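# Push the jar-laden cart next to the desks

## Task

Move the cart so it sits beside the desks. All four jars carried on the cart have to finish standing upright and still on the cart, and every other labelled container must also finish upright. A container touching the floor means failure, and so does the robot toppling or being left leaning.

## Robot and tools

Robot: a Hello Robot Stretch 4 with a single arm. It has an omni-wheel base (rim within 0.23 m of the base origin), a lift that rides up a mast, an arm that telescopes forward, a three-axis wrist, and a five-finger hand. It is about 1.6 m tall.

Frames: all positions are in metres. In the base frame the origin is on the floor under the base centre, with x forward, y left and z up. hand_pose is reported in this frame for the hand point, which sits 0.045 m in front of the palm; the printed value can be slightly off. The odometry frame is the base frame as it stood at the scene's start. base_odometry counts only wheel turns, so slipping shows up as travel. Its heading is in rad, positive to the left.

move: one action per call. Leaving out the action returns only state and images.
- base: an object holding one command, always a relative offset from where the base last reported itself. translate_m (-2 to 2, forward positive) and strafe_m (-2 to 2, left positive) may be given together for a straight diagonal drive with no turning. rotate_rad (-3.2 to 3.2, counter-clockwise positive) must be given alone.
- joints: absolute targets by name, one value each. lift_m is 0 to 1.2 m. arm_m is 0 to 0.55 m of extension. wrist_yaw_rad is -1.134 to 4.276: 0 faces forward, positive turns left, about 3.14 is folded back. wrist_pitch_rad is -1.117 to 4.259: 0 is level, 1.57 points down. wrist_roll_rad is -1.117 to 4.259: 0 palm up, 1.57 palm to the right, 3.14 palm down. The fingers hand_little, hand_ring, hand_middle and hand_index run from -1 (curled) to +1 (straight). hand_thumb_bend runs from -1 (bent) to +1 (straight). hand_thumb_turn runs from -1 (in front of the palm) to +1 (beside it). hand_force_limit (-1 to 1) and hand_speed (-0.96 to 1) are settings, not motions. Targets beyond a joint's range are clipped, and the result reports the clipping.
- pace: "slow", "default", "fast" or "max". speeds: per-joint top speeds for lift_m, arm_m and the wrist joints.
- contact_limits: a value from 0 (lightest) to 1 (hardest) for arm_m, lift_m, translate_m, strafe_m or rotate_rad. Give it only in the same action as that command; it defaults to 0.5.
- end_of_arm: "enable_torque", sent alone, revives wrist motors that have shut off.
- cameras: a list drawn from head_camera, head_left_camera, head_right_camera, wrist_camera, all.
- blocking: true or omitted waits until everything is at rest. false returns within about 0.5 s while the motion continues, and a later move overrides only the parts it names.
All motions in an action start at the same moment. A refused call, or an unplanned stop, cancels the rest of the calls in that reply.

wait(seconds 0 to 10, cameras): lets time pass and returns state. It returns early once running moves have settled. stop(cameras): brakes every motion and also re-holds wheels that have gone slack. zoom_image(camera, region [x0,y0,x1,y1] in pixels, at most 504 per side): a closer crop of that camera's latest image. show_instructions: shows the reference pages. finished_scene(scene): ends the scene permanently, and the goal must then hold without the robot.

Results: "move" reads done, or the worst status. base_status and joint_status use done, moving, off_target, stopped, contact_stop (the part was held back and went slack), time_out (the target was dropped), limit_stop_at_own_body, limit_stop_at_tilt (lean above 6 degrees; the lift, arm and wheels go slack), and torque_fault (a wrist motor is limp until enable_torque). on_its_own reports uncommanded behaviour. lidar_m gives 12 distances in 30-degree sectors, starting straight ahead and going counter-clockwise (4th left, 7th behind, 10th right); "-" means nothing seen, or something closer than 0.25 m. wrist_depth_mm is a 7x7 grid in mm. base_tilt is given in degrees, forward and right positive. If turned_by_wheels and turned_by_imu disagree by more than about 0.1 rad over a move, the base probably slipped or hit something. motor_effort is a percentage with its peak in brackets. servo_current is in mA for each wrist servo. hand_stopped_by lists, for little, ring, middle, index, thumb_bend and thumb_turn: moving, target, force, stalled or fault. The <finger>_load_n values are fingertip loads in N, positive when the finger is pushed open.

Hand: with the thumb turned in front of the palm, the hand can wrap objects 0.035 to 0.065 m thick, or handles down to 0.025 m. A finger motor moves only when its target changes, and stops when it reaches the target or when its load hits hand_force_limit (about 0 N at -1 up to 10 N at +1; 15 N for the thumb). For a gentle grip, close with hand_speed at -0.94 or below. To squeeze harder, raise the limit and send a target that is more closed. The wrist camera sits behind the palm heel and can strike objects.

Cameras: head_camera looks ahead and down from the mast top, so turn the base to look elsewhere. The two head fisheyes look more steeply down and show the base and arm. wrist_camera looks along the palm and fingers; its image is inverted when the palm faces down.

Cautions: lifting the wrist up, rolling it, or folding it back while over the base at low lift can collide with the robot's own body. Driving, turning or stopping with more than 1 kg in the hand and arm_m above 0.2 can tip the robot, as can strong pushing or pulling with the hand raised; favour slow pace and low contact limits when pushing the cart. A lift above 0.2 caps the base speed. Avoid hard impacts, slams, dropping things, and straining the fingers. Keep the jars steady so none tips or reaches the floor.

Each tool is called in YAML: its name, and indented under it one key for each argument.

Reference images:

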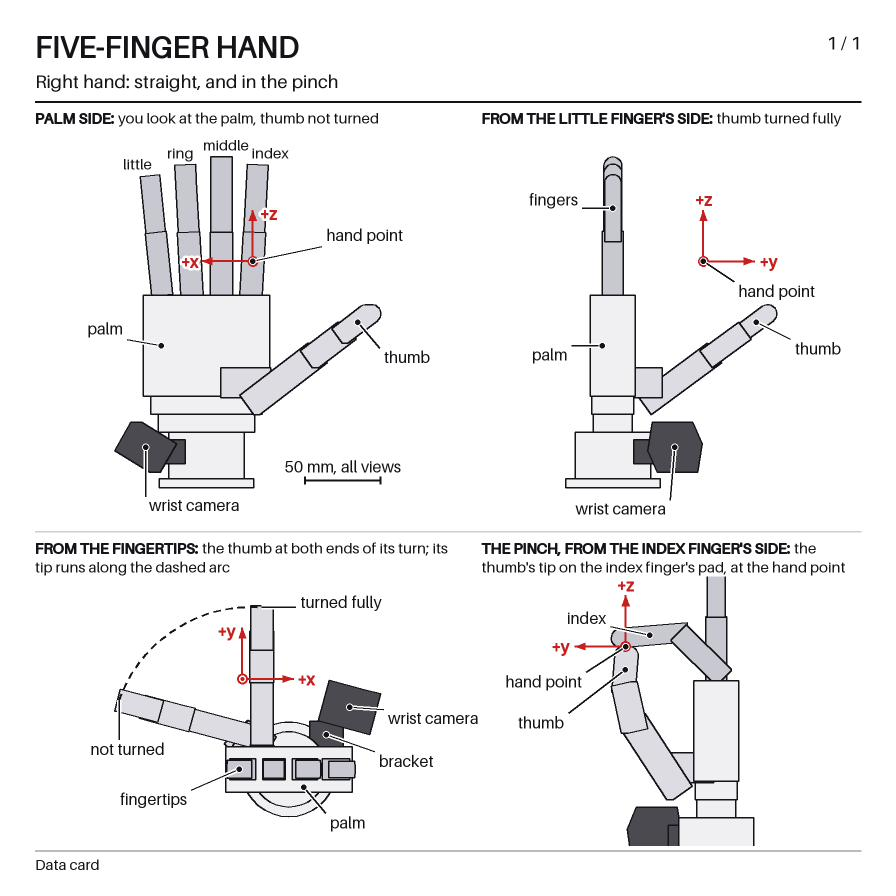

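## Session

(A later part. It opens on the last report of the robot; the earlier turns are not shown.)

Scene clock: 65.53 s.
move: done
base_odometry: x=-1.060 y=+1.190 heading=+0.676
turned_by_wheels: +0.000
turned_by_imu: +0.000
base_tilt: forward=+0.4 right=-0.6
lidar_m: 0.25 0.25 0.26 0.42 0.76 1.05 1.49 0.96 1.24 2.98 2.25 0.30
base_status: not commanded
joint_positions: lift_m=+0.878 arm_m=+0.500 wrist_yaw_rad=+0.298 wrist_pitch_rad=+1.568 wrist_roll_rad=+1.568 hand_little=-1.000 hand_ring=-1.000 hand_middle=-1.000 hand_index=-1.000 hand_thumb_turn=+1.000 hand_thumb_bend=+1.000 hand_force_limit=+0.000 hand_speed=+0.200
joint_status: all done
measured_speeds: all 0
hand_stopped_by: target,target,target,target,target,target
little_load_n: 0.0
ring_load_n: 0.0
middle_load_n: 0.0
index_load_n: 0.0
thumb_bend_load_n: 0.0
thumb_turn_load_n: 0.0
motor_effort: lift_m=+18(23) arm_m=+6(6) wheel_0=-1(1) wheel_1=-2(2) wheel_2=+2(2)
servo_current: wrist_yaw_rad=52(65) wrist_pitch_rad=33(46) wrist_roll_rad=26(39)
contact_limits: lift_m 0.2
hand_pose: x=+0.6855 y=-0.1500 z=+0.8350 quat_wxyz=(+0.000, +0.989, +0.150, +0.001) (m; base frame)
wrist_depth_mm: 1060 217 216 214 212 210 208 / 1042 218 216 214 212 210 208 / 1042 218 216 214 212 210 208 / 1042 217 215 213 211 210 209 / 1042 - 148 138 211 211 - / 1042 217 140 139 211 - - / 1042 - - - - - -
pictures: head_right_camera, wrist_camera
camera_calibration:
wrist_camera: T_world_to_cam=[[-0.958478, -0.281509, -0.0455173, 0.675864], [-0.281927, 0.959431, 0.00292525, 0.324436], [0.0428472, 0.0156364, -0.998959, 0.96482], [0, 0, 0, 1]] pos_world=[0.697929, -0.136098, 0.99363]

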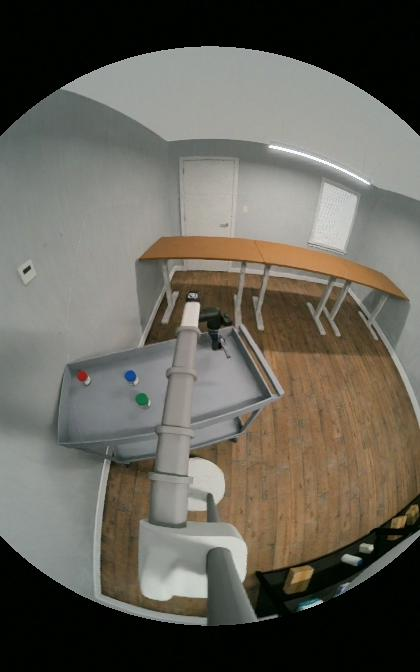

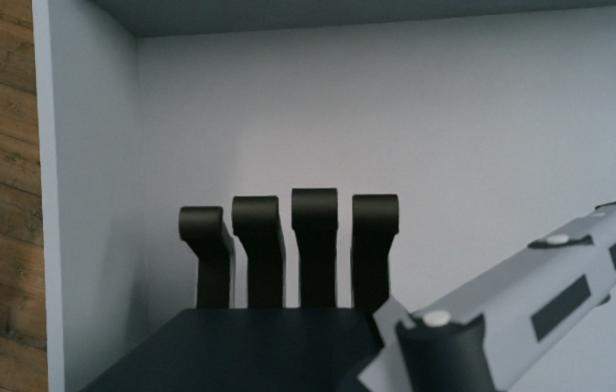

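move:
  base: {"strafe_m": -0.2}
  pace: "slow"
  contact_limits: {"strafe_m": 0.3}
  cameras: ["head_left_camera","head_right_camera","wrist_camera"]

Scene clock: 68.50 s.
move: contact_stop
base_odometry: x=-0.970 y=+1.073 heading=+0.708
turned_by_wheels: +0.032
turned_by_imu: +0.033
base_tilt: forward=+0.4 right=-0.6
lidar_m: 0.29 0.29 0.35 0.61 0.92 1.34 1.21 0.93 1.31 2.82 2.25 0.35
base_status: strafe_m contact_stop (by the wheels' count: -0.148 of -0.200)
joint_positions: lift_m=+0.878 arm_m=+0.500 wrist_yaw_rad=+0.299 wrist_pitch_rad=+1.568 wrist_roll_rad=+1.568 hand_little=-1.000 hand_ring=-1.000 hand_middle=-1.000 hand_index=-1.000 hand_thumb_turn=+1.000 hand_thumb_bend=+1.000 hand_force_limit=+0.000 hand_speed=+0.200
joint_status: not commanded
measured_speeds: all 0
hand_stopped_by: target,target,target,target,target,target
little_load_n: 0.0
ring_load_n: 0.0
middle_load_n: 0.0
index_load_n: 0.0
thumb_bend_load_n: 0.0
thumb_turn_load_n: 0.0
on_its_own: the wheels are slack since a contact_stop
motor_effort: lift_m=+18(18) arm_m=+5(6) wheel_0=+0(21) wheel_1=+0(7) wheel_2=+0(10)
servo_current: wrist_yaw_rad=59(72) wrist_pitch_rad=33(52) wrist_roll_rad=39(46)
contact_limits: lift_m 0.2; strafe_m 0.3
hand_pose: x=+0.6856 y=-0.1500 z=+0.8350 quat_wxyz=(+0.000, +0.989, +0.150, +0.001) (m; base frame)
wrist_depth_mm: 1042 1042 1025 1008 991 - - / - - - - - - 976 / 175 1008 1025 1008 991 991 976 / 177 219 145 991 142 211 208 / - 218 148 138 211 210 - / - 219 140 139 211 - - / - 219 - - - - -
pictures: head_left_camera, head_right_camera, wrist_camera
camera_calibration:
wrist_camera: T_world_to_cam=[[-0.958336, -0.281995, -0.0455137, 0.675817], [-0.282414, 0.959288, 0.00290219, 0.324711], [0.0428424, 0.015635, -0.998959, 0.964818], [0, 0, 0, 1]] pos_world=[0.698027, -0.135999, 0.99363]

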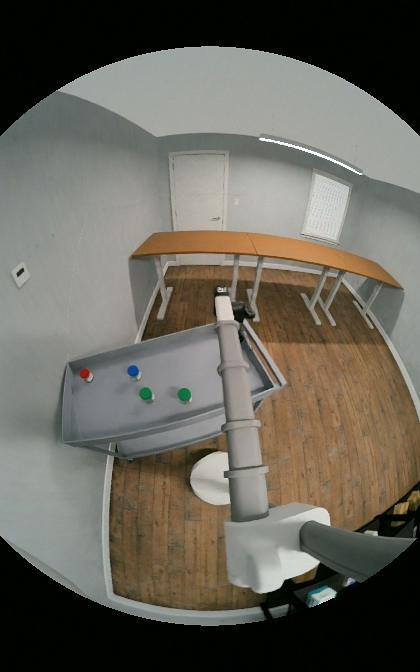

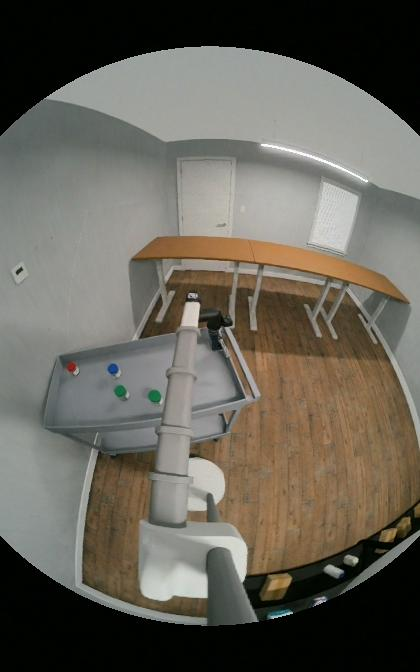

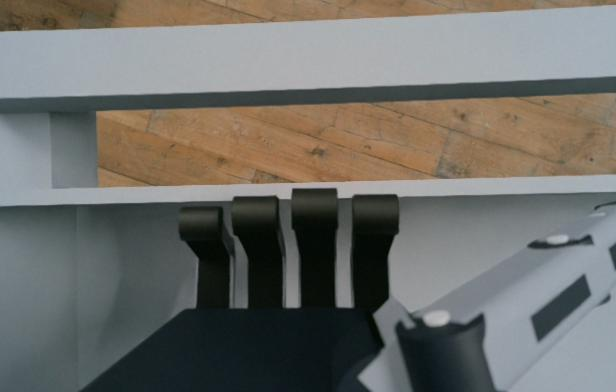

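move:
  base: {"strafe_m": -0.15}
  pace: "slow"
  contact_limits: {"strafe_m": 0.5}
  cameras: ["head_left_camera","head_right_camera","wrist_camera"]

Scene clock: 71.43 s.
move: done
base_odometry: x=-0.873 y=+0.959 heading=+0.709
turned_by_wheels: +0.001
turned_by_imu: +0.003
base_tilt: forward=+0.4 right=-0.6
lidar_m: 0.37 0.39 0.48 1.01 1.10 1.55 0.86 0.90 1.31 2.67 2.24 0.42
base_status: done
joint_positions: lift_m=+0.878 arm_m=+0.500 wrist_yaw_rad=+0.300 wrist_pitch_rad=+1.568 wrist_roll_rad=+1.568 hand_little=-1.000 hand_ring=-1.000 hand_middle=-1.000 hand_index=-1.000 hand_thumb_turn=+1.000 hand_thumb_bend=+1.000 hand_force_limit=+0.000 hand_speed=+0.200
joint_status: not commanded
measured_speeds: all 0
hand_stopped_by: target,target,target,target,target,target
little_load_n: 0.0
ring_load_n: 0.0
middle_load_n: 0.0
index_load_n: -2.0
thumb_bend_load_n: -0.5
thumb_turn_load_n: 0.0
motor_effort: lift_m=+18(18) arm_m=+5(6) wheel_0=+9(23) wheel_1=+2(6) wheel_2=+5(10)
servo_current: wrist_yaw_rad=39(65) wrist_pitch_rad=33(52) wrist_roll_rad=33(46)
contact_limits: lift_m 0.2; strafe_m 0.5
hand_pose: x=+0.6858 y=-0.1500 z=+0.8350 quat_wxyz=(+0.000, +0.989, +0.151, +0.001) (m; base frame)
wrist_depth_mm: - - 1025 1008 991 991 976 / 1042 1025 - - - - - / 1025 1025 1008 1008 1008 976 976 / 220 219 145 1008 991 976 976 / 220 219 148 138 211 210 - / 222 219 140 139 211 - - / 221 220 - - - - -
pictures: head_left_camera, head_right_camera, wrist_camera
camera_calibration:
wrist_camera: T_world_to_cam=[[-0.958068, -0.282904, -0.0455069, 0.675688], [-0.283321, 0.959021, 0.00285916, 0.32541], [0.0428332, 0.0156324, -0.99896, 0.964816], [0, 0, 0, 1]] pos_world=[0.698224, -0.136002, 0.99363]

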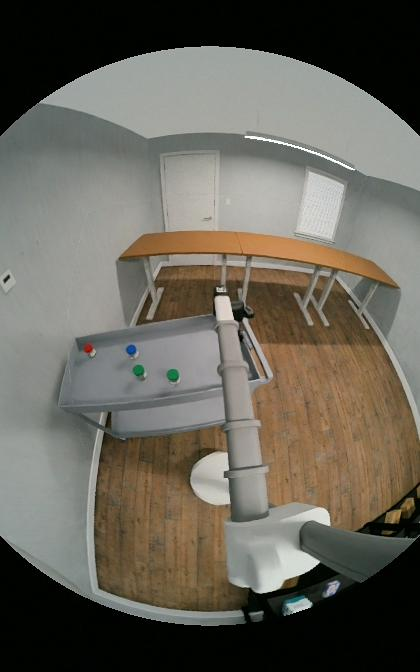

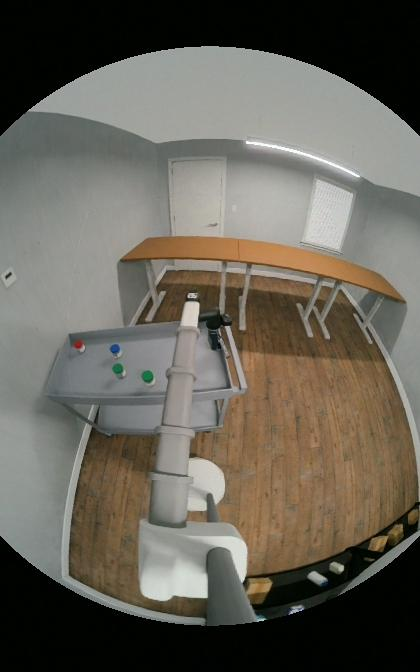

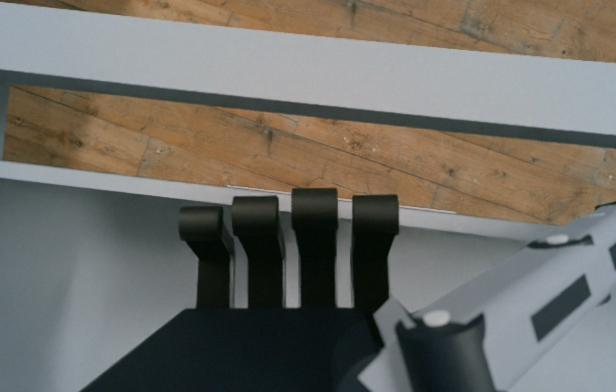

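move:
  base: {"strafe_m": -0.13}
  joints: {"wrist_yaw_rad": 0.15}
  speeds: {"wrist_yaw_rad": 0.12}
  pace: "slow"
  contact_limits: {"strafe_m": 0.5}
  cameras: ["head_left_camera","head_right_camera","wrist_camera"]

Scene clock: 74.27 s.
move: done
base_odometry: x=-0.788 y=+0.861 heading=+0.710
turned_by_wheels: +0.001
turned_by_imu: +0.002
base_tilt: forward=+0.4 right=-0.6
lidar_m: 0.43 0.47 0.65 1.14 1.21 1.54 0.86 0.92 1.32 2.54 2.21 0.47
base_status: done
joint_positions: lift_m=+0.878 arm_m=+0.500 wrist_yaw_rad=+0.153 wrist_pitch_rad=+1.568 wrist_roll_rad=+1.568 hand_little=-1.000 hand_ring=-1.000 hand_middle=-1.000 hand_index=-1.000 hand_thumb_turn=+1.000 hand_thumb_bend=+1.000 hand_force_limit=+0.000 hand_speed=+0.200
joint_status: all done
measured_speeds: all 0
hand_stopped_by: target,target,target,target,target,target
little_load_n: 0.0
ring_load_n: 0.0
middle_load_n: 0.0
index_load_n: -2.0
thumb_bend_load_n: 0.0
thumb_turn_load_n: 0.0
motor_effort: lift_m=+18(18) arm_m=+5(5) wheel_0=+7(22) wheel_1=-1(3) wheel_2=+4(11)
servo_current: wrist_yaw_rad=59(85) wrist_pitch_rad=52(52) wrist_roll_rad=26(46)
contact_limits: lift_m 0.2; strafe_m 0.5
hand_pose: x=+0.6638 y=-0.1505 z=+0.8350 quat_wxyz=(+0.000, +0.997, +0.078, +0.001) (m; base frame)
wrist_depth_mm: - - 1025 991 991 991 976 / 1042 1025 - - - - - / 1042 1025 1025 1008 991 991 976 / 221 219 146 1008 1008 976 991 / 221 219 148 138 146 211 - / 221 219 140 139 212 - - / 221 220 - - - - -
pictures: head_left_camera, head_right_camera, wrist_camera
camera_calibration:
wrist_camera: T_world_to_cam=[[-0.989118, -0.139904, -0.0455231, 0.696571], [-0.140179, 0.990122, 0.00288321, 0.229395], [0.0446701, 0.0092332, -0.998959, 0.963585], [0, 0, 0, 1]] pos_world=[0.678104, -0.138573, 0.99363]

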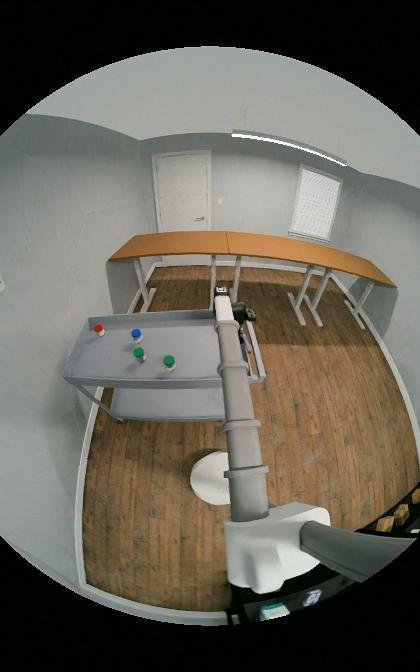

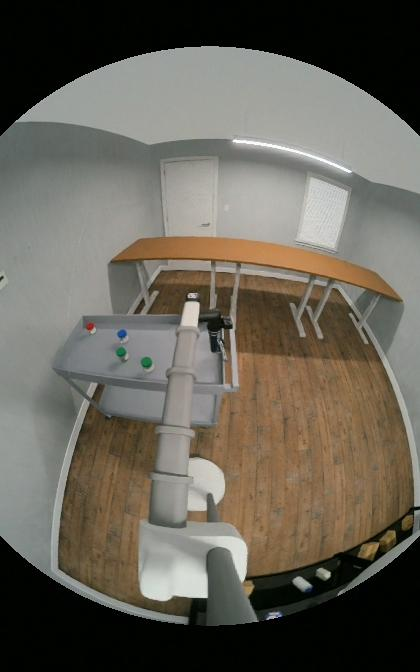

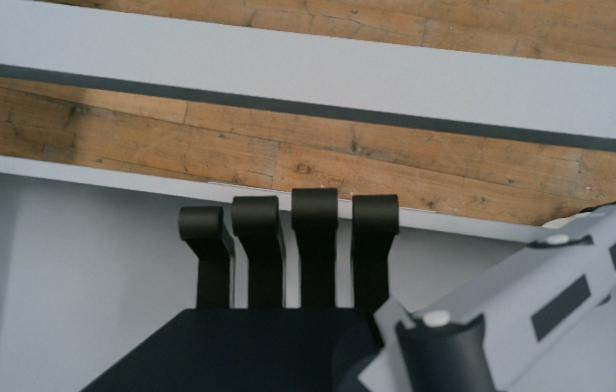

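move:
  base: {"strafe_m": 0.02}
  joints: {"lift_m": 1.08}

move:
  base: {"translate_m": -0.12, "strafe_m": 0.29}
  joints: {"arm_m": 0.165, "wrist_pitch_rad": 0, "wrist_roll_rad": 0, "wrist_yaw_rad": 3.14, "hand_little": 1, "hand_ring": 1, "hand_middle": 1, "hand_index": 1, "hand_thumb_turn": -1}

move:
  joints: {"lift_m": 0.565}
  cameras: ["head_camera","head_left_camera","head_right_camera"]

Scene clock: 76.80 s.
move: done
base_odometry: x=-0.801 y=+0.876 heading=+0.710
turned_by_wheels: +0.000
turned_by_imu: +0.000
base_tilt: forward=+0.4 right=-0.7
lidar_m: 0.43 0.45 0.65 1.11 1.19 1.56 0.86 0.90 1.32 2.56 2.22 0.46
base_status: done
joint_positions: lift_m=+1.080 arm_m=+0.500 wrist_yaw_rad=+0.152 wrist_pitch_rad=+1.568 wrist_roll_rad=+1.568 hand_little=-1.000 hand_ring=-1.000 hand_middle=-1.000 hand_index=-1.000 hand_thumb_turn=+1.000 hand_thumb_bend=+1.000 hand_force_limit=+0.000 hand_speed=+0.200
joint_status: all done
measured_speeds: all 0
hand_stopped_by: target,target,target,target,target,target
little_load_n: 0.0
ring_load_n: 0.0
middle_load_n: 0.0
index_load_n: 0.0
thumb_bend_load_n: 0.0
thumb_turn_load_n: 0.0
motor_effort: lift_m=+26(29) arm_m=+5(5) wheel_0=+2(7) wheel_1=-1(7) wheel_2=+0(5)
servo_current: wrist_yaw_rad=46(65) wrist_pitch_rad=20(46) wrist_roll_rad=39(46)
hand_pose: x=+0.6636 y=-0.1505 z=+1.0364 quat_wxyz=(+0.000, +0.997, +0.077, +0.001) (m; base frame)
wrist_depth_mm: 1255 1229 1229 1205 1205 1182 1182 / 1229 1255 1229 1229 1205 1205 1182 / 1255 1229 1229 1205 1205 1205 1182 / 1255 - 123 - 1182 1182 1160 / 1255 - 140 138 125 - - / 1255 - 128 139 - - - / 1255 - - - - - -
pictures: none

Scene clock: 79.30 s.
move: done
base_odometry: x=-1.081 y=+1.018 heading=+0.710
turned_by_wheels: +0.000
turned_by_imu: +0.001
base_tilt: forward=+0.4 right=-0.6
lidar_m: 0.54 0.58 0.86 0.84 0.92 1.33 1.30 0.79 1.14 2.86 2.40 0.59
base_status: done
joint_positions: lift_m=+1.080 arm_m=+0.165 wrist_yaw_rad=+3.138 wrist_pitch_rad=+0.011 wrist_roll_rad=+0.003 hand_little=+1.000 hand_ring=+1.000 hand_middle=+1.000 hand_index=+1.000 hand_thumb_turn=-1.000 hand_thumb_bend=+1.000 hand_force_limit=+0.000 hand_speed=+0.200
joint_status: all done
measured_speeds: all 0
hand_stopped_by: target,target,target,target,target,target
little_load_n: 0.0
ring_load_n: 0.0
middle_load_n: 0.0
index_load_n: 0.0
thumb_bend_load_n: 0.0
thumb_turn_load_n: 0.0
motor_effort: lift_m=+25(26) arm_m=-5(8) wheel_0=+2(10) wheel_1=-1(8) wheel_2=+0(6)
servo_current: wrist_yaw_rad=39(124) wrist_pitch_rad=59(195) wrist_roll_rad=33(130)
hand_pose: x=+0.1143 y=+0.1192 z=+1.3156 quat_wxyz=(-0.497, -0.501, +0.505, +0.497) (m; base frame)
wrist_depth_mm: - 430 - 442 - - - / - 171 359 107 - - - / 123 154 298 - - - - / 172 171 310 - - - - / - 353 - - - - - / - 349 128 127 - - - / - 340 - - - - -
pictures: none

Scene clock: 82.30 s.
move: done
base_odometry: x=-1.081 y=+1.018 heading=+0.710
turned_by_wheels: +0.000
turned_by_imu: +0.000
base_tilt: forward=+0.4 right=-0.6
lidar_m: 0.54 0.59 0.86 0.84 0.88 1.32 1.31 0.81 1.12 2.83 2.34 0.58
base_status: not commanded
joint_positions: lift_m=+0.565 arm_m=+0.165 wrist_yaw_rad=+3.138 wrist_pitch_rad=+0.011 wrist_roll_rad=+0.003 hand_little=+1.000 hand_ring=+1.000 hand_middle=+1.000 hand_index=+1.000 hand_thumb_turn=-1.000 hand_thumb_bend=+1.000 hand_force_limit=+0.000 hand_speed=+0.200
joint_status: all done
measured_speeds: all 0
hand_stopped_by: target,target,target,target,target,target
little_load_n: 0.0
ring_load_n: 0.0
middle_load_n: 0.0
index_load_n: 0.0
thumb_bend_load_n: -0.5
thumb_turn_load_n: 0.0
motor_effort: lift_m=+18(23) arm_m=-5(5) wheel_0=+2(2) wheel_1=-1(1) wheel_2=+0(1)
servo_current: wrist_yaw_rad=39(65) wrist_pitch_rad=65(72) wrist_roll_rad=39(46)
hand_pose: x=+0.1143 y=+0.1192 z=+0.8012 quat_wxyz=(-0.497, -0.501, +0.504, +0.497) (m; base frame)
wrist_depth_mm: - - - - - - - / - 170 362 107 - - - / 122 161 301 - - - - / 172 172 310 - - - - / - 355 - - - - - / - 349 128 127 - - - / - 340 - - - - -
pictures: head_camera, head_left_camera, head_right_camera

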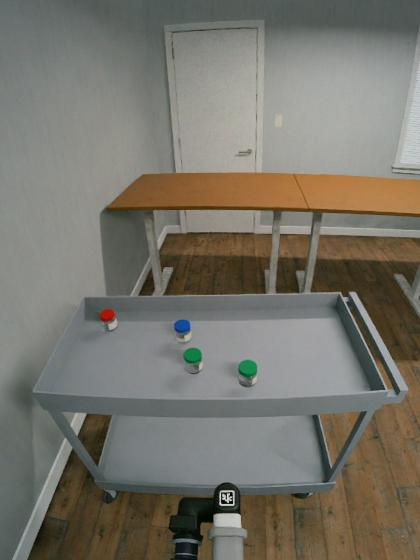

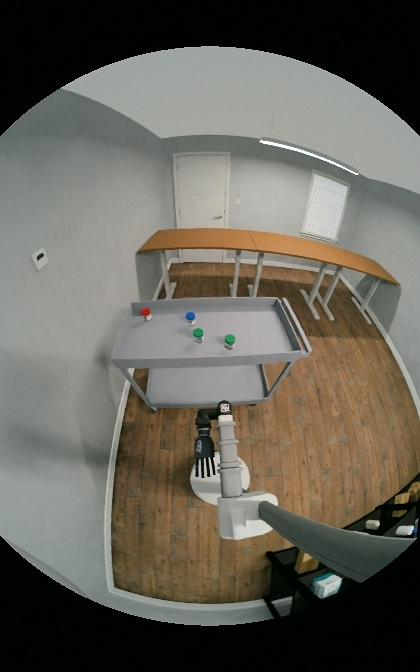

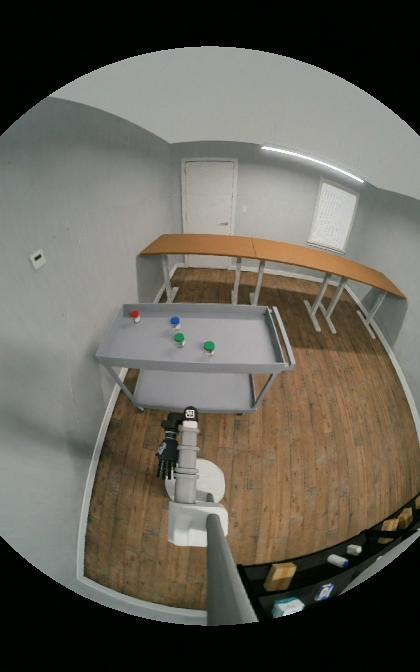

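zoom_image:
  camera: "head_left_camera"
  region: [100, 200, 420, 400]

zoom_image:
  camera: "head_camera"
  region: [0, 150, 420, 420]

zoom_image:
  camera: "head_right_camera"
  region: [60, 200, 420, 400]

Scaled by 1.575 from the camera's 420x672 image, which has a finer 600x960 frame.

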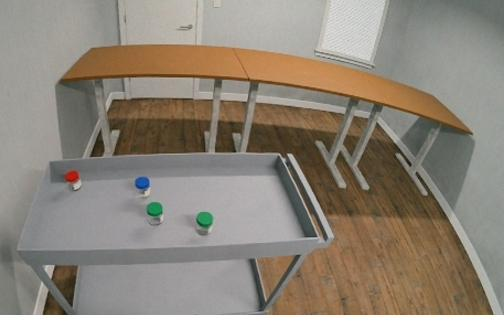

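Scaled by 1.200 from the camera's 420x560 image, which has a finer 1200x1600 frame.

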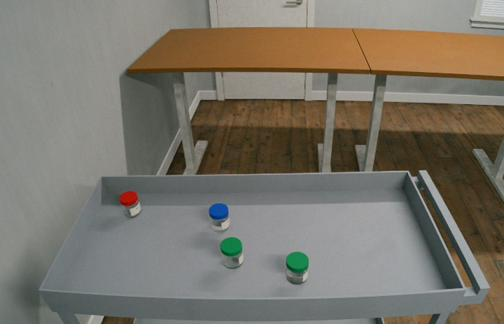

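Scaled by 1.400 from the camera's 420x672 image, which has a finer 600x960 frame.

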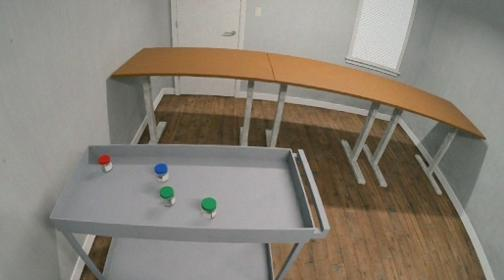

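move:
  base: {"rotate_rad": -0.05}

move:
  base: {"strafe_m": 0.15, "translate_m": 0.1}

move:
  base: {"translate_m": 0.33}
  pace: "slow"
  contact_limits: {"translate_m": 0.4}
  cameras: ["head_camera","head_right_camera"]

Scene clock: 85.50 s.
move: done
base_odometry: x=-1.081 y=+1.018 heading=+0.660
turned_by_wheels: -0.050
turned_by_imu: -0.049
base_tilt: forward=+0.5 right=-0.6
lidar_m: 0.55 0.57 0.77 0.84 0.90 1.26 1.37 0.80 1.08 2.84 2.48 0.60
base_status: done
joint_positions: lift_m=+0.565 arm_m=+0.165 wrist_yaw_rad=+3.138 wrist_pitch_rad=+0.011 wrist_roll_rad=+0.003 hand_little=+1.000 hand_ring=+1.000 hand_middle=+1.000 hand_index=+1.000 hand_thumb_turn=-1.000 hand_thumb_bend=+1.000 hand_force_limit=+0.000 hand_speed=+0.200
joint_status: not commanded
measured_speeds: all 0
hand_stopped_by: target,target,target,target,target,target
little_load_n: 0.0
ring_load_n: 0.0
middle_load_n: 0.0
index_load_n: 0.0
thumb_bend_load_n: 0.0
thumb_turn_load_n: 0.0
motor_effort: lift_m=+18(18) arm_m=-5(5) wheel_0=+2(8) wheel_1=+2(4) wheel_2=-1(5)
servo_current: wrist_yaw_rad=46(65) wrist_pitch_rad=65(65) wrist_roll_rad=39(39)
hand_pose: x=+0.1143 y=+0.1192 z=+0.8012 quat_wxyz=(-0.497, -0.501, +0.504, +0.497) (m; base frame)
wrist_depth_mm: - - - - - - - / - 171 362 107 - - - / 125 171 310 - - - - / 172 172 312 - - - - / 342 362 - - - - - / - 347 128 127 - - - / - 340 - - - - -
pictures: none

Scene clock: 87.47 s.
move: done
base_odometry: x=-1.094 y=+1.198 heading=+0.660
turned_by_wheels: +0.000
turned_by_imu: +0.000
base_tilt: forward=+0.4 right=-0.6
lidar_m: 0.45 0.46 0.73 0.70 0.75 1.02 1.47 0.97 1.20 3.00 0.70 0.49
base_status: done
joint_positions: lift_m=+0.565 arm_m=+0.165 wrist_yaw_rad=+3.139 wrist_pitch_rad=+0.011 wrist_roll_rad=+0.003 hand_little=+1.000 hand_ring=+1.000 hand_middle=+1.000 hand_index=+1.000 hand_thumb_turn=-1.000 hand_thumb_bend=+1.000 hand_force_limit=+0.000 hand_speed=+0.200
joint_status: not commanded
measured_speeds: all 0
hand_stopped_by: target,target,target,target,target,target
little_load_n: 0.0
ring_load_n: 0.0
middle_load_n: 0.0
index_load_n: 0.0
thumb_bend_load_n: 0.0
thumb_turn_load_n: 0.0
motor_effort: lift_m=+18(18) arm_m=-5(5) wheel_0=+0(6) wheel_1=-1(10) wheel_2=+2(6)
servo_current: wrist_yaw_rad=52(65) wrist_pitch_rad=46(72) wrist_roll_rad=33(46)
hand_pose: x=+0.1142 y=+0.1191 z=+0.8012 quat_wxyz=(-0.497, -0.501, +0.504, +0.497) (m; base frame)
wrist_depth_mm: - - - - - - - / - 171 362 107 - - - / 126 171 309 - - - - / 172 172 312 - - - - / 340 366 - - - - - / 343 347 128 126 - - - / - 340 - - - - -
pictures: none

Scene clock: 92.07 s.
move: done
base_odometry: x=-0.833 y=+1.400 heading=+0.660
turned_by_wheels: +0.000
turned_by_imu: +0.001
base_tilt: forward=+0.4 right=-0.6
lidar_m: 0.32 0.38 0.73 0.65 0.74 1.02 1.78 1.27 1.68 3.00 0.39 0.34
base_status: done
joint_positions: lift_m=+0.565 arm_m=+0.165 wrist_yaw_rad=+3.139 wrist_pitch_rad=+0.011 wrist_roll_rad=+0.003 hand_little=+1.000 hand_ring=+1.000 hand_middle=+1.000 hand_index=+1.000 hand_thumb_turn=-1.000 hand_thumb_bend=+1.000 hand_force_limit=+0.000 hand_speed=+0.200
joint_status: not commanded
measured_speeds: all 0
hand_stopped_by: target,target,target,target,target,target
little_load_n: 0.0
ring_load_n: 0.0
middle_load_n: 0.0
index_load_n: 0.0
thumb_bend_load_n: 0.0
thumb_turn_load_n: 0.0
motor_effort: lift_m=+19(19) arm_m=+6(8) wheel_0=+2(9) wheel_1=+1(7) wheel_2=-2(11)
servo_current: wrist_yaw_rad=26(72) wrist_pitch_rad=52(72) wrist_roll_rad=39(46)
contact_limits: translate_m 0.4
hand_pose: x=+0.1140 y=+0.1191 z=+0.8012 quat_wxyz=(-0.497, -0.501, +0.504, +0.497) (m; base frame)
wrist_depth_mm: - - - - - - - / - 171 373 - - - - / 126 171 310 - - - - / 172 172 355 - - - - / - 370 - - - - - / - 362 - 139 - - - / 1537 342 - - - - -
pictures: head_camera, head_right_camera

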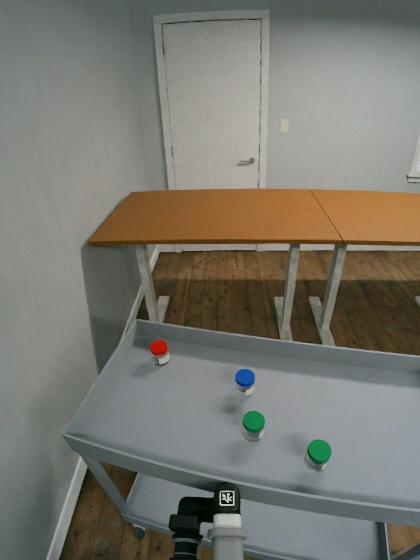

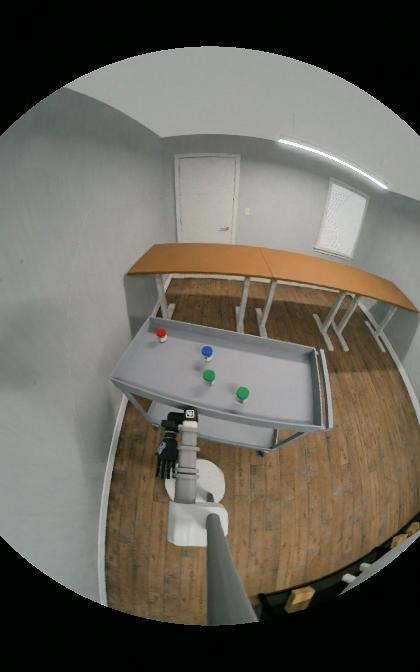

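move:
  base: {"translate_m": -0.04}

move:
  base: {"strafe_m": -0.22, "translate_m": -0.04}

move:
  base: {"rotate_rad": -0.03}
  cameras: ["head_camera"]

Scene clock: 93.97 s.
move: done
base_odometry: x=-0.865 y=+1.376 heading=+0.660
turned_by_wheels: +0.000
turned_by_imu: +0.000
base_tilt: forward=+0.4 right=-0.6
lidar_m: 0.38 0.42 0.72 0.67 0.72 1.04 1.76 1.23 1.63 2.99 0.45 0.37
base_status: done
joint_positions: lift_m=+0.565 arm_m=+0.165 wrist_yaw_rad=+3.139 wrist_pitch_rad=+0.011 wrist_roll_rad=+0.003 hand_little=+1.000 hand_ring=+1.000 hand_middle=+1.000 hand_index=+1.000 hand_thumb_turn=-1.000 hand_thumb_bend=+1.000 hand_force_limit=+0.000 hand_speed=+0.200
joint_status: not commanded
measured_speeds: all 0
hand_stopped_by: target,target,target,target,target,target
little_load_n: 0.0
ring_load_n: 0.0
middle_load_n: 0.0
index_load_n: 0.0
thumb_bend_load_n: 0.0
thumb_turn_load_n: 0.0
motor_effort: lift_m=+19(19) arm_m=+5(6) wheel_0=+0(6) wheel_1=+0(5) wheel_2=+0(8)
servo_current: wrist_yaw_rad=46(52) wrist_pitch_rad=52(59) wrist_roll_rad=26(39)
hand_pose: x=+0.1141 y=+0.1190 z=+0.8012 quat_wxyz=(-0.497, -0.501, +0.504, +0.497) (m; base frame)
wrist_depth_mm: - - - - - - - / - 170 359 - - - - / 120 152 256 - - - - / 172 171 310 - - - - / - 349 - - - - - / - 347 - 139 - - - / - 343 - - - - -
pictures: none

Scene clock: 96.10 s.
move: done
base_odometry: x=-0.762 y=+1.177 heading=+0.660
turned_by_wheels: +0.000
turned_by_imu: +0.001
base_tilt: forward=+0.4 right=-0.6
lidar_m: 0.36 0.42 0.72 0.90 0.92 1.37 1.14 1.12 1.55 2.79 0.43 0.36
base_status: done
joint_positions: lift_m=+0.565 arm_m=+0.165 wrist_yaw_rad=+3.139 wrist_pitch_rad=+0.011 wrist_roll_rad=+0.003 hand_little=+1.000 hand_ring=+1.000 hand_middle=+1.000 hand_index=+1.000 hand_thumb_turn=-1.000 hand_thumb_bend=+1.000 hand_force_limit=+0.000 hand_speed=+0.200
joint_status: not commanded
measured_speeds: all 0
hand_stopped_by: target,target,target,target,target,target
little_load_n: 0.0
ring_load_n: 0.0
middle_load_n: 0.0
index_load_n: 0.0
thumb_bend_load_n: 0.0
thumb_turn_load_n: 0.0
motor_effort: lift_m=+19(19) arm_m=+5(6) wheel_0=+1(11) wheel_1=+1(10) wheel_2=+2(5)
servo_current: wrist_yaw_rad=46(59) wrist_pitch_rad=39(72) wrist_roll_rad=46(46)
hand_pose: x=+0.1140 y=+0.1190 z=+0.8012 quat_wxyz=(-0.498, -0.501, +0.504, +0.497) (m; base frame)
wrist_depth_mm: - - - - - - - / - 165 359 - - - - / - 152 204 - - - - / 172 172 309 - - - - / - 347 - - - - - / - 345 195 139 - - - / 1576 345 - - - - -
pictures: none

Scene clock: 96.63 s.
move: done
base_odometry: x=-0.762 y=+1.177 heading=+0.631
turned_by_wheels: -0.030
turned_by_imu: -0.030
base_tilt: forward=+0.4 right=-0.6
lidar_m: 0.37 0.39 0.69 0.90 0.94 1.31 1.46 1.12 1.50 2.78 0.44 0.36
base_status: done
joint_positions: lift_m=+0.565 arm_m=+0.165 wrist_yaw_rad=+3.139 wrist_pitch_rad=+0.011 wrist_roll_rad=+0.003 hand_little=+1.000 hand_ring=+1.000 hand_middle=+1.000 hand_index=+1.000 hand_thumb_turn=-1.000 hand_thumb_bend=+1.000 hand_force_limit=+0.000 hand_speed=+0.200
joint_status: not commanded
measured_speeds: all 0
hand_stopped_by: target,target,target,target,target,target
little_load_n: 0.0
ring_load_n: 0.0
middle_load_n: 0.0
index_load_n: 0.0
thumb_bend_load_n: 0.0
thumb_turn_load_n: 0.0
motor_effort: lift_m=+19(19) arm_m=+5(6) wheel_0=+1(7) wheel_1=+0(4) wheel_2=-1(6)
servo_current: wrist_yaw_rad=52(52) wrist_pitch_rad=65(65) wrist_roll_rad=26(39)
hand_pose: x=+0.1140 y=+0.1190 z=+0.8012 quat_wxyz=(-0.498, -0.501, +0.504, +0.497) (m; base frame)
wrist_depth_mm: - - - - - - - / - 165 359 - - - - / 120 153 257 - - - - / 172 171 312 - - - - / - 349 - - - - - / - 349 195 139 - - - / 1576 343 - - - - -
pictures: head_camera

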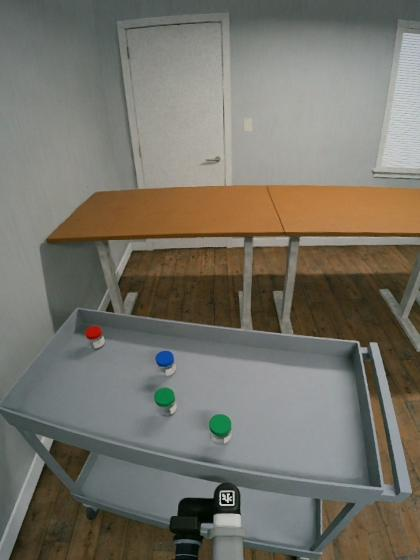

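move:
  base: {"translate_m": 0.17}
  pace: "slow"
  contact_limits: {"translate_m": 0.4}
  cameras: ["head_camera"]

Scene clock: 100.07 s.
move: done
base_odometry: x=-0.625 y=+1.277 heading=+0.631
turned_by_wheels: +0.000
turned_by_imu: +0.000
base_tilt: forward=+0.4 right=-0.6
lidar_m: 0.34 0.41 0.76 0.92 0.96 1.32 1.27 1.30 1.75 2.77 0.38 0.32
base_status: done
joint_positions: lift_m=+0.565 arm_m=+0.165 wrist_yaw_rad=+3.139 wrist_pitch_rad=+0.011 wrist_roll_rad=+0.003 hand_little=+1.000 hand_ring=+1.000 hand_middle=+1.000 hand_index=+1.000 hand_thumb_turn=-1.000 hand_thumb_bend=+1.000 hand_force_limit=+0.000 hand_speed=+0.200
joint_status: not commanded
measured_speeds: all 0
hand_stopped_by: target,target,target,target,target,target
little_load_n: 0.0
ring_load_n: 0.0
middle_load_n: 0.0
index_load_n: 0.0
thumb_bend_load_n: 0.0
thumb_turn_load_n: 0.0
motor_effort: lift_m=+19(19) arm_m=+6(7) wheel_0=+2(9) wheel_1=+2(7) wheel_2=-4(11)
servo_current: wrist_yaw_rad=39(65) wrist_pitch_rad=39(72) wrist_roll_rad=33(46)
contact_limits: translate_m 0.4
hand_pose: x=+0.1140 y=+0.1191 z=+0.8012 quat_wxyz=(-0.497, -0.501, +0.504, +0.497) (m; base frame)
wrist_depth_mm: - - - - - - - / - 171 373 - - - - / 126 171 310 - - - - / 172 172 342 - - - - / - 370 - - - - - / - 362 195 139 - - - / 1661 342 - - - - -
pictures: head_camera

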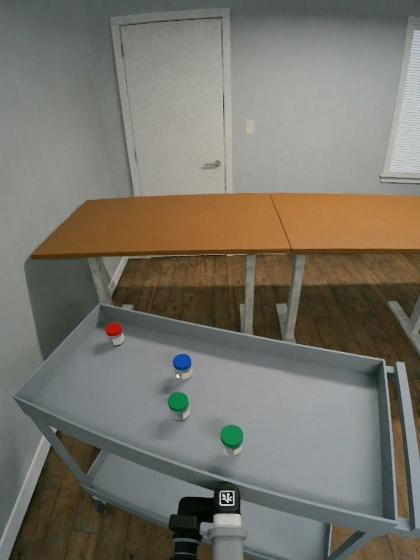

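move:
  base: {"translate_m": -0.12}

move:
  base: {"strafe_m": -0.23}

move:
  base: {"translate_m": 0.2}
  pace: "slow"
  contact_limits: {"translate_m": 0.4}
  cameras: ["head_camera","head_left_camera"]

Scene clock: 102.43 s.
move: done
base_odometry: x=-0.722 y=+1.207 heading=+0.630
turned_by_wheels: +0.000
turned_by_imu: +0.001
base_tilt: forward=+0.5 right=-0.6
lidar_m: 0.44 0.55 0.94 0.90 0.95 1.31 1.63 1.15 1.60 2.79 0.50 0.43
base_status: done
joint_positions: lift_m=+0.565 arm_m=+0.165 wrist_yaw_rad=+3.139 wrist_pitch_rad=+0.011 wrist_roll_rad=+0.003 hand_little=+1.000 hand_ring=+1.000 hand_middle=+1.000 hand_index=+1.000 hand_thumb_turn=-1.000 hand_thumb_bend=+1.000 hand_force_limit=+0.000 hand_speed=+0.200
joint_status: not commanded
measured_speeds: all 0
hand_stopped_by: target,target,target,target,target,target
little_load_n: 0.0
ring_load_n: 0.0
middle_load_n: 0.0
index_load_n: 0.0
thumb_bend_load_n: 0.0
thumb_turn_load_n: 0.0
motor_effort: lift_m=+19(19) arm_m=+5(6) wheel_0=+0(7) wheel_1=+0(7) wheel_2=-2(9)
servo_current: wrist_yaw_rad=26(78) wrist_pitch_rad=46(65) wrist_roll_rad=33(46)
hand_pose: x=+0.1140 y=+0.1190 z=+0.8012 quat_wxyz=(-0.497, -0.501, +0.504, +0.497) (m; base frame)
wrist_depth_mm: - - - - - - - / - 163 359 - - - - / - 151 202 - - - - / 172 170 309 - - - - / - 347 - - - - - / - 345 202 139 - - - / 1576 343 - - - - -
pictures: none

Scene clock: 104.50 s.
move: done
base_odometry: x=-0.586 y=+1.021 heading=+0.631
turned_by_wheels: +0.000
turned_by_imu: +0.001
base_tilt: forward=+0.4 right=-0.6
lidar_m: 0.36 0.45 0.85 1.14 1.19 1.63 1.11 1.16 1.59 2.56 1.94 0.37
base_status: done
joint_positions: lift_m=+0.565 arm_m=+0.165 wrist_yaw_rad=+3.139 wrist_pitch_rad=+0.011 wrist_roll_rad=+0.003 hand_little=+1.000 hand_ring=+1.000 hand_middle=+1.000 hand_index=+1.000 hand_thumb_turn=-1.000 hand_thumb_bend=+1.000 hand_force_limit=+0.000 hand_speed=+0.200
joint_status: not commanded
measured_speeds: all 0
hand_stopped_by: target,target,target,target,target,target
little_load_n: 0.0
ring_load_n: 0.0
middle_load_n: 0.0
index_load_n: 0.0
thumb_bend_load_n: 0.0
thumb_turn_load_n: 0.0
motor_effort: lift_m=+19(19) arm_m=+5(6) wheel_0=-1(11) wheel_1=+1(9) wheel_2=+0(3)
servo_current: wrist_yaw_rad=52(59) wrist_pitch_rad=46(72) wrist_roll_rad=33(46)
hand_pose: x=+0.1140 y=+0.1190 z=+0.8012 quat_wxyz=(-0.497, -0.501, +0.504, +0.497) (m; base frame)
wrist_depth_mm: - - - - - - - / - 163 359 1464 - - - / - 152 202 - - - - / 172 171 310 - - - - / - 347 - - - - - / - 345 - 139 - - - / 1576 343 - - - - 1661
pictures: none

Scene clock: 107.77 s.
move: done
base_odometry: x=-0.425 y=+1.139 heading=+0.631
turned_by_wheels: +0.000
turned_by_imu: -0.001
base_tilt: forward=+0.4 right=-0.6
lidar_m: 0.35 0.40 0.67 1.13 1.18 1.64 1.32 1.37 1.85 2.55 1.69 0.33
base_status: done
joint_positions: lift_m=+0.565 arm_m=+0.165 wrist_yaw_rad=+3.139 wrist_pitch_rad=+0.010 wrist_roll_rad=+0.003 hand_little=+1.000 hand_ring=+1.000 hand_middle=+1.000 hand_index=+1.000 hand_thumb_turn=-1.000 hand_thumb_bend=+1.000 hand_force_limit=+0.000 hand_speed=+0.200
joint_status: not commanded
measured_speeds: all 0
hand_stopped_by: target,target,target,target,target,target
little_load_n: 0.0
ring_load_n: -0.5
middle_load_n: 0.0
index_load_n: 0.0
thumb_bend_load_n: 0.0
thumb_turn_load_n: 0.0
motor_effort: lift_m=+19(19) arm_m=+6(7) wheel_0=+3(8) wheel_1=+2(7) wheel_2=-3(9)
servo_current: wrist_yaw_rad=39(72) wrist_pitch_rad=59(65) wrist_roll_rad=33(46)
contact_limits: translate_m 0.4
hand_pose: x=+0.1140 y=+0.1190 z=+0.8012 quat_wxyz=(-0.498, -0.501, +0.504, +0.497) (m; base frame)
wrist_depth_mm: - - - - - - - / - 171 362 - - - - / 126 171 310 - - - - / 171 172 355 - - - - / 1756 370 - - - - - / - 364 - 139 - - - / 1808 342 - - - - -
pictures: head_camera, head_left_camera

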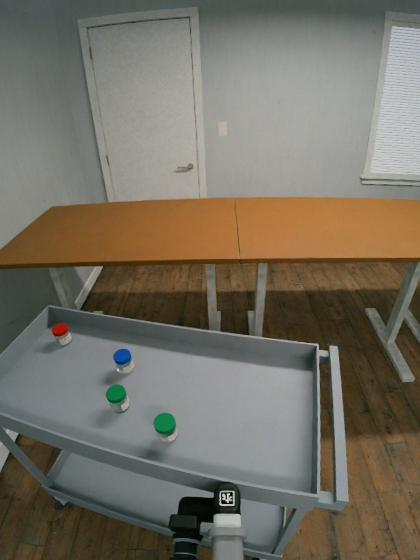

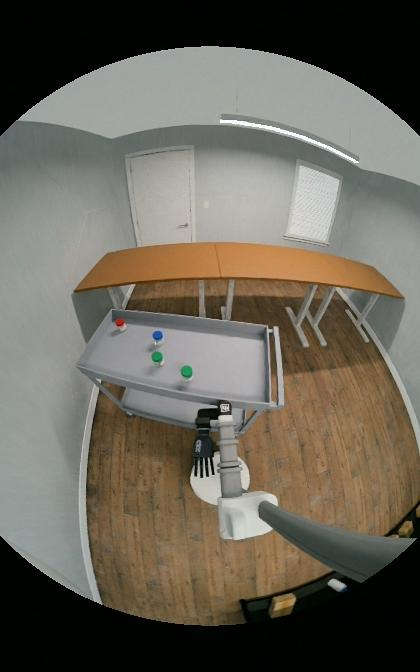

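move:
  base: {"translate_m": 0.09}
  pace: "slow"
  contact_limits: {"translate_m": 0.4}
  cameras: ["head_camera"]

Scene clock: 110.37 s.
move: done
base_odometry: x=-0.352 y=+1.192 heading=+0.631
turned_by_wheels: +0.000
turned_by_imu: +0.000
base_tilt: forward=+0.4 right=-0.6
lidar_m: 0.34 0.39 0.62 1.13 1.18 1.63 1.39 1.46 2.03 2.54 1.54 0.32
base_status: done
joint_positions: lift_m=+0.565 arm_m=+0.165 wrist_yaw_rad=+3.139 wrist_pitch_rad=+0.010 wrist_roll_rad=+0.003 hand_little=+1.000 hand_ring=+1.000 hand_middle=+1.000 hand_index=+1.000 hand_thumb_turn=-1.000 hand_thumb_bend=+1.000 hand_force_limit=+0.000 hand_speed=+0.200
joint_status: not commanded
measured_speeds: all 0
hand_stopped_by: target,target,target,target,target,target
little_load_n: 0.0
ring_load_n: 0.0
middle_load_n: 0.0
index_load_n: 0.0
thumb_bend_load_n: 0.0
thumb_turn_load_n: -0.5
motor_effort: lift_m=+19(19) arm_m=+6(6) wheel_0=+1(8) wheel_1=+3(6) wheel_2=-4(10)
servo_current: wrist_yaw_rad=33(65) wrist_pitch_rad=52(65) wrist_roll_rad=39(46)
contact_limits: translate_m 0.4
hand_pose: x=+0.1140 y=+0.1190 z=+0.8012 quat_wxyz=(-0.498, -0.501, +0.504, +0.497) (m; base frame)
wrist_depth_mm: - - - - - - - / - 171 364 - - - - / 125 171 310 - - - - / 172 172 353 - - - - / - 370 - - - - - / - 364 - 139 - - - / 1756 340 - - - - -
pictures: head_camera

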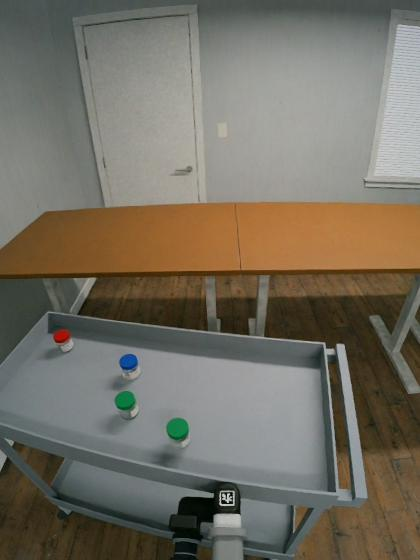

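move:
  base: {"translate_m": -0.03}

move:
  base: {"strafe_m": 0.15}

move:
  base: {"translate_m": 0.15}
  pace: "slow"
  contact_limits: {"translate_m": 0.4}
  cameras: ["head_camera"]

Scene clock: 111.80 s.
move: done
base_odometry: x=-0.376 y=+1.174 heading=+0.630
turned_by_wheels: +0.000
turned_by_imu: +0.000
base_tilt: forward=+0.4 right=-0.6
lidar_m: 0.37 0.41 0.65 1.13 1.17 1.64 1.37 1.42 1.93 2.54 1.61 0.37
base_status: done
joint_positions: lift_m=+0.565 arm_m=+0.165 wrist_yaw_rad=+3.139 wrist_pitch_rad=+0.010 wrist_roll_rad=+0.003 hand_little=+1.000 hand_ring=+1.000 hand_middle=+1.000 hand_index=+1.000 hand_thumb_turn=-1.000 hand_thumb_bend=+1.000 hand_force_limit=+0.000 hand_speed=+0.200
joint_status: not commanded
measured_speeds: all 0
hand_stopped_by: target,target,target,target,target,target
little_load_n: 0.0
ring_load_n: 0.0
middle_load_n: 0.0
index_load_n: 0.0
thumb_bend_load_n: 0.0
thumb_turn_load_n: 0.0
motor_effort: lift_m=+19(19) arm_m=+5(6) wheel_0=-1(9) wheel_1=-1(6) wheel_2=-1(8)
servo_current: wrist_yaw_rad=72(72) wrist_pitch_rad=39(65) wrist_roll_rad=39(39)
hand_pose: x=+0.1140 y=+0.1190 z=+0.8012 quat_wxyz=(-0.498, -0.501, +0.504, +0.497) (m; base frame)
wrist_depth_mm: - - - - - - - / - 164 357 - - - - / - 152 204 - - - - / 172 171 310 - - - - / - 345 - - - - - / - 345 - 139 - - - / 1863 345 - - - - 1661
pictures: none

Scene clock: 113.53 s.
move: done
base_odometry: x=-0.465 y=+1.295 heading=+0.630
turned_by_wheels: +0.000
turned_by_imu: +0.000
base_tilt: forward=+0.4 right=-0.6
lidar_m: 0.38 0.42 0.70 0.97 1.05 1.42 1.40 1.44 1.93 2.71 0.49 0.40
base_status: done
joint_positions: lift_m=+0.565 arm_m=+0.165 wrist_yaw_rad=+3.139 wrist_pitch_rad=+0.010 wrist_roll_rad=+0.003 hand_little=+1.000 hand_ring=+1.000 hand_middle=+1.000 hand_index=+1.000 hand_thumb_turn=-1.000 hand_thumb_bend=+1.000 hand_force_limit=+0.000 hand_speed=+0.200
joint_status: not commanded
measured_speeds: all 0
hand_stopped_by: target,target,target,target,target,target
little_load_n: 0.0
ring_load_n: 0.0
middle_load_n: 0.0
index_load_n: 0.0
thumb_bend_load_n: 0.0
thumb_turn_load_n: 0.0
motor_effort: lift_m=+19(19) arm_m=+5(6) wheel_0=+0(9) wheel_1=-1(8) wheel_2=-1(3)
servo_current: wrist_yaw_rad=39(65) wrist_pitch_rad=46(65) wrist_roll_rad=33(52)
hand_pose: x=+0.1140 y=+0.1190 z=+0.8012 quat_wxyz=(-0.498, -0.501, +0.504, +0.497) (m; base frame)
wrist_depth_mm: - - - - - - - / - 171 373 - - - - / 126 171 310 - - - - / 172 171 355 - - - - / 1808 368 - - - - - / - 362 202 139 - - - / 1756 340 - - - - -
pictures: none

Scene clock: 116.30 s.
move: done
base_odometry: x=-0.344 y=+1.383 heading=+0.630
turned_by_wheels: +0.000
turned_by_imu: +0.001
base_tilt: forward=+0.4 right=-0.6
lidar_m: 0.33 0.38 0.60 0.99 1.02 1.39 1.55 1.59 2.13 2.69 0.43 0.34
base_status: done
joint_positions: lift_m=+0.565 arm_m=+0.165 wrist_yaw_rad=+3.139 wrist_pitch_rad=+0.010 wrist_roll_rad=+0.003 hand_little=+1.000 hand_ring=+1.000 hand_middle=+1.000 hand_index=+1.000 hand_thumb_turn=-1.000 hand_thumb_bend=+1.000 hand_force_limit=+0.000 hand_speed=+0.200
joint_status: not commanded
measured_speeds: all 0
hand_stopped_by: target,target,target,target,target,target
little_load_n: -0.5
ring_load_n: 0.0
middle_load_n: 0.0
index_load_n: 0.0
thumb_bend_load_n: 0.0
thumb_turn_load_n: 0.0
motor_effort: lift_m=+19(19) arm_m=+5(8) wheel_0=+2(7) wheel_1=+1(9) wheel_2=-3(11)
servo_current: wrist_yaw_rad=46(85) wrist_pitch_rad=59(72) wrist_roll_rad=33(46)
contact_limits: translate_m 0.4
hand_pose: x=+0.1140 y=+0.1190 z=+0.8012 quat_wxyz=(-0.498, -0.501, +0.504, +0.497) (m; base frame)
wrist_depth_mm: - - - - - - - / - 171 373 - - - - / 125 171 309 - - - - / 171 172 353 - - - - / - 389 - - - - - / - 362 - 139 - - - / 1921 342 - - - - -
pictures: head_camera

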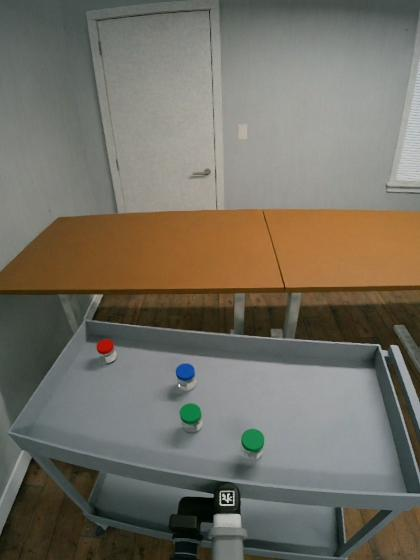

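zoom_image:
  camera: "head_camera"
  region: [60, 260, 420, 380]

Scaled by 1.400 from the camera's 420x560 image, which has a finer 1200x1600 frame.

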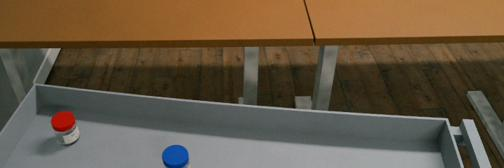

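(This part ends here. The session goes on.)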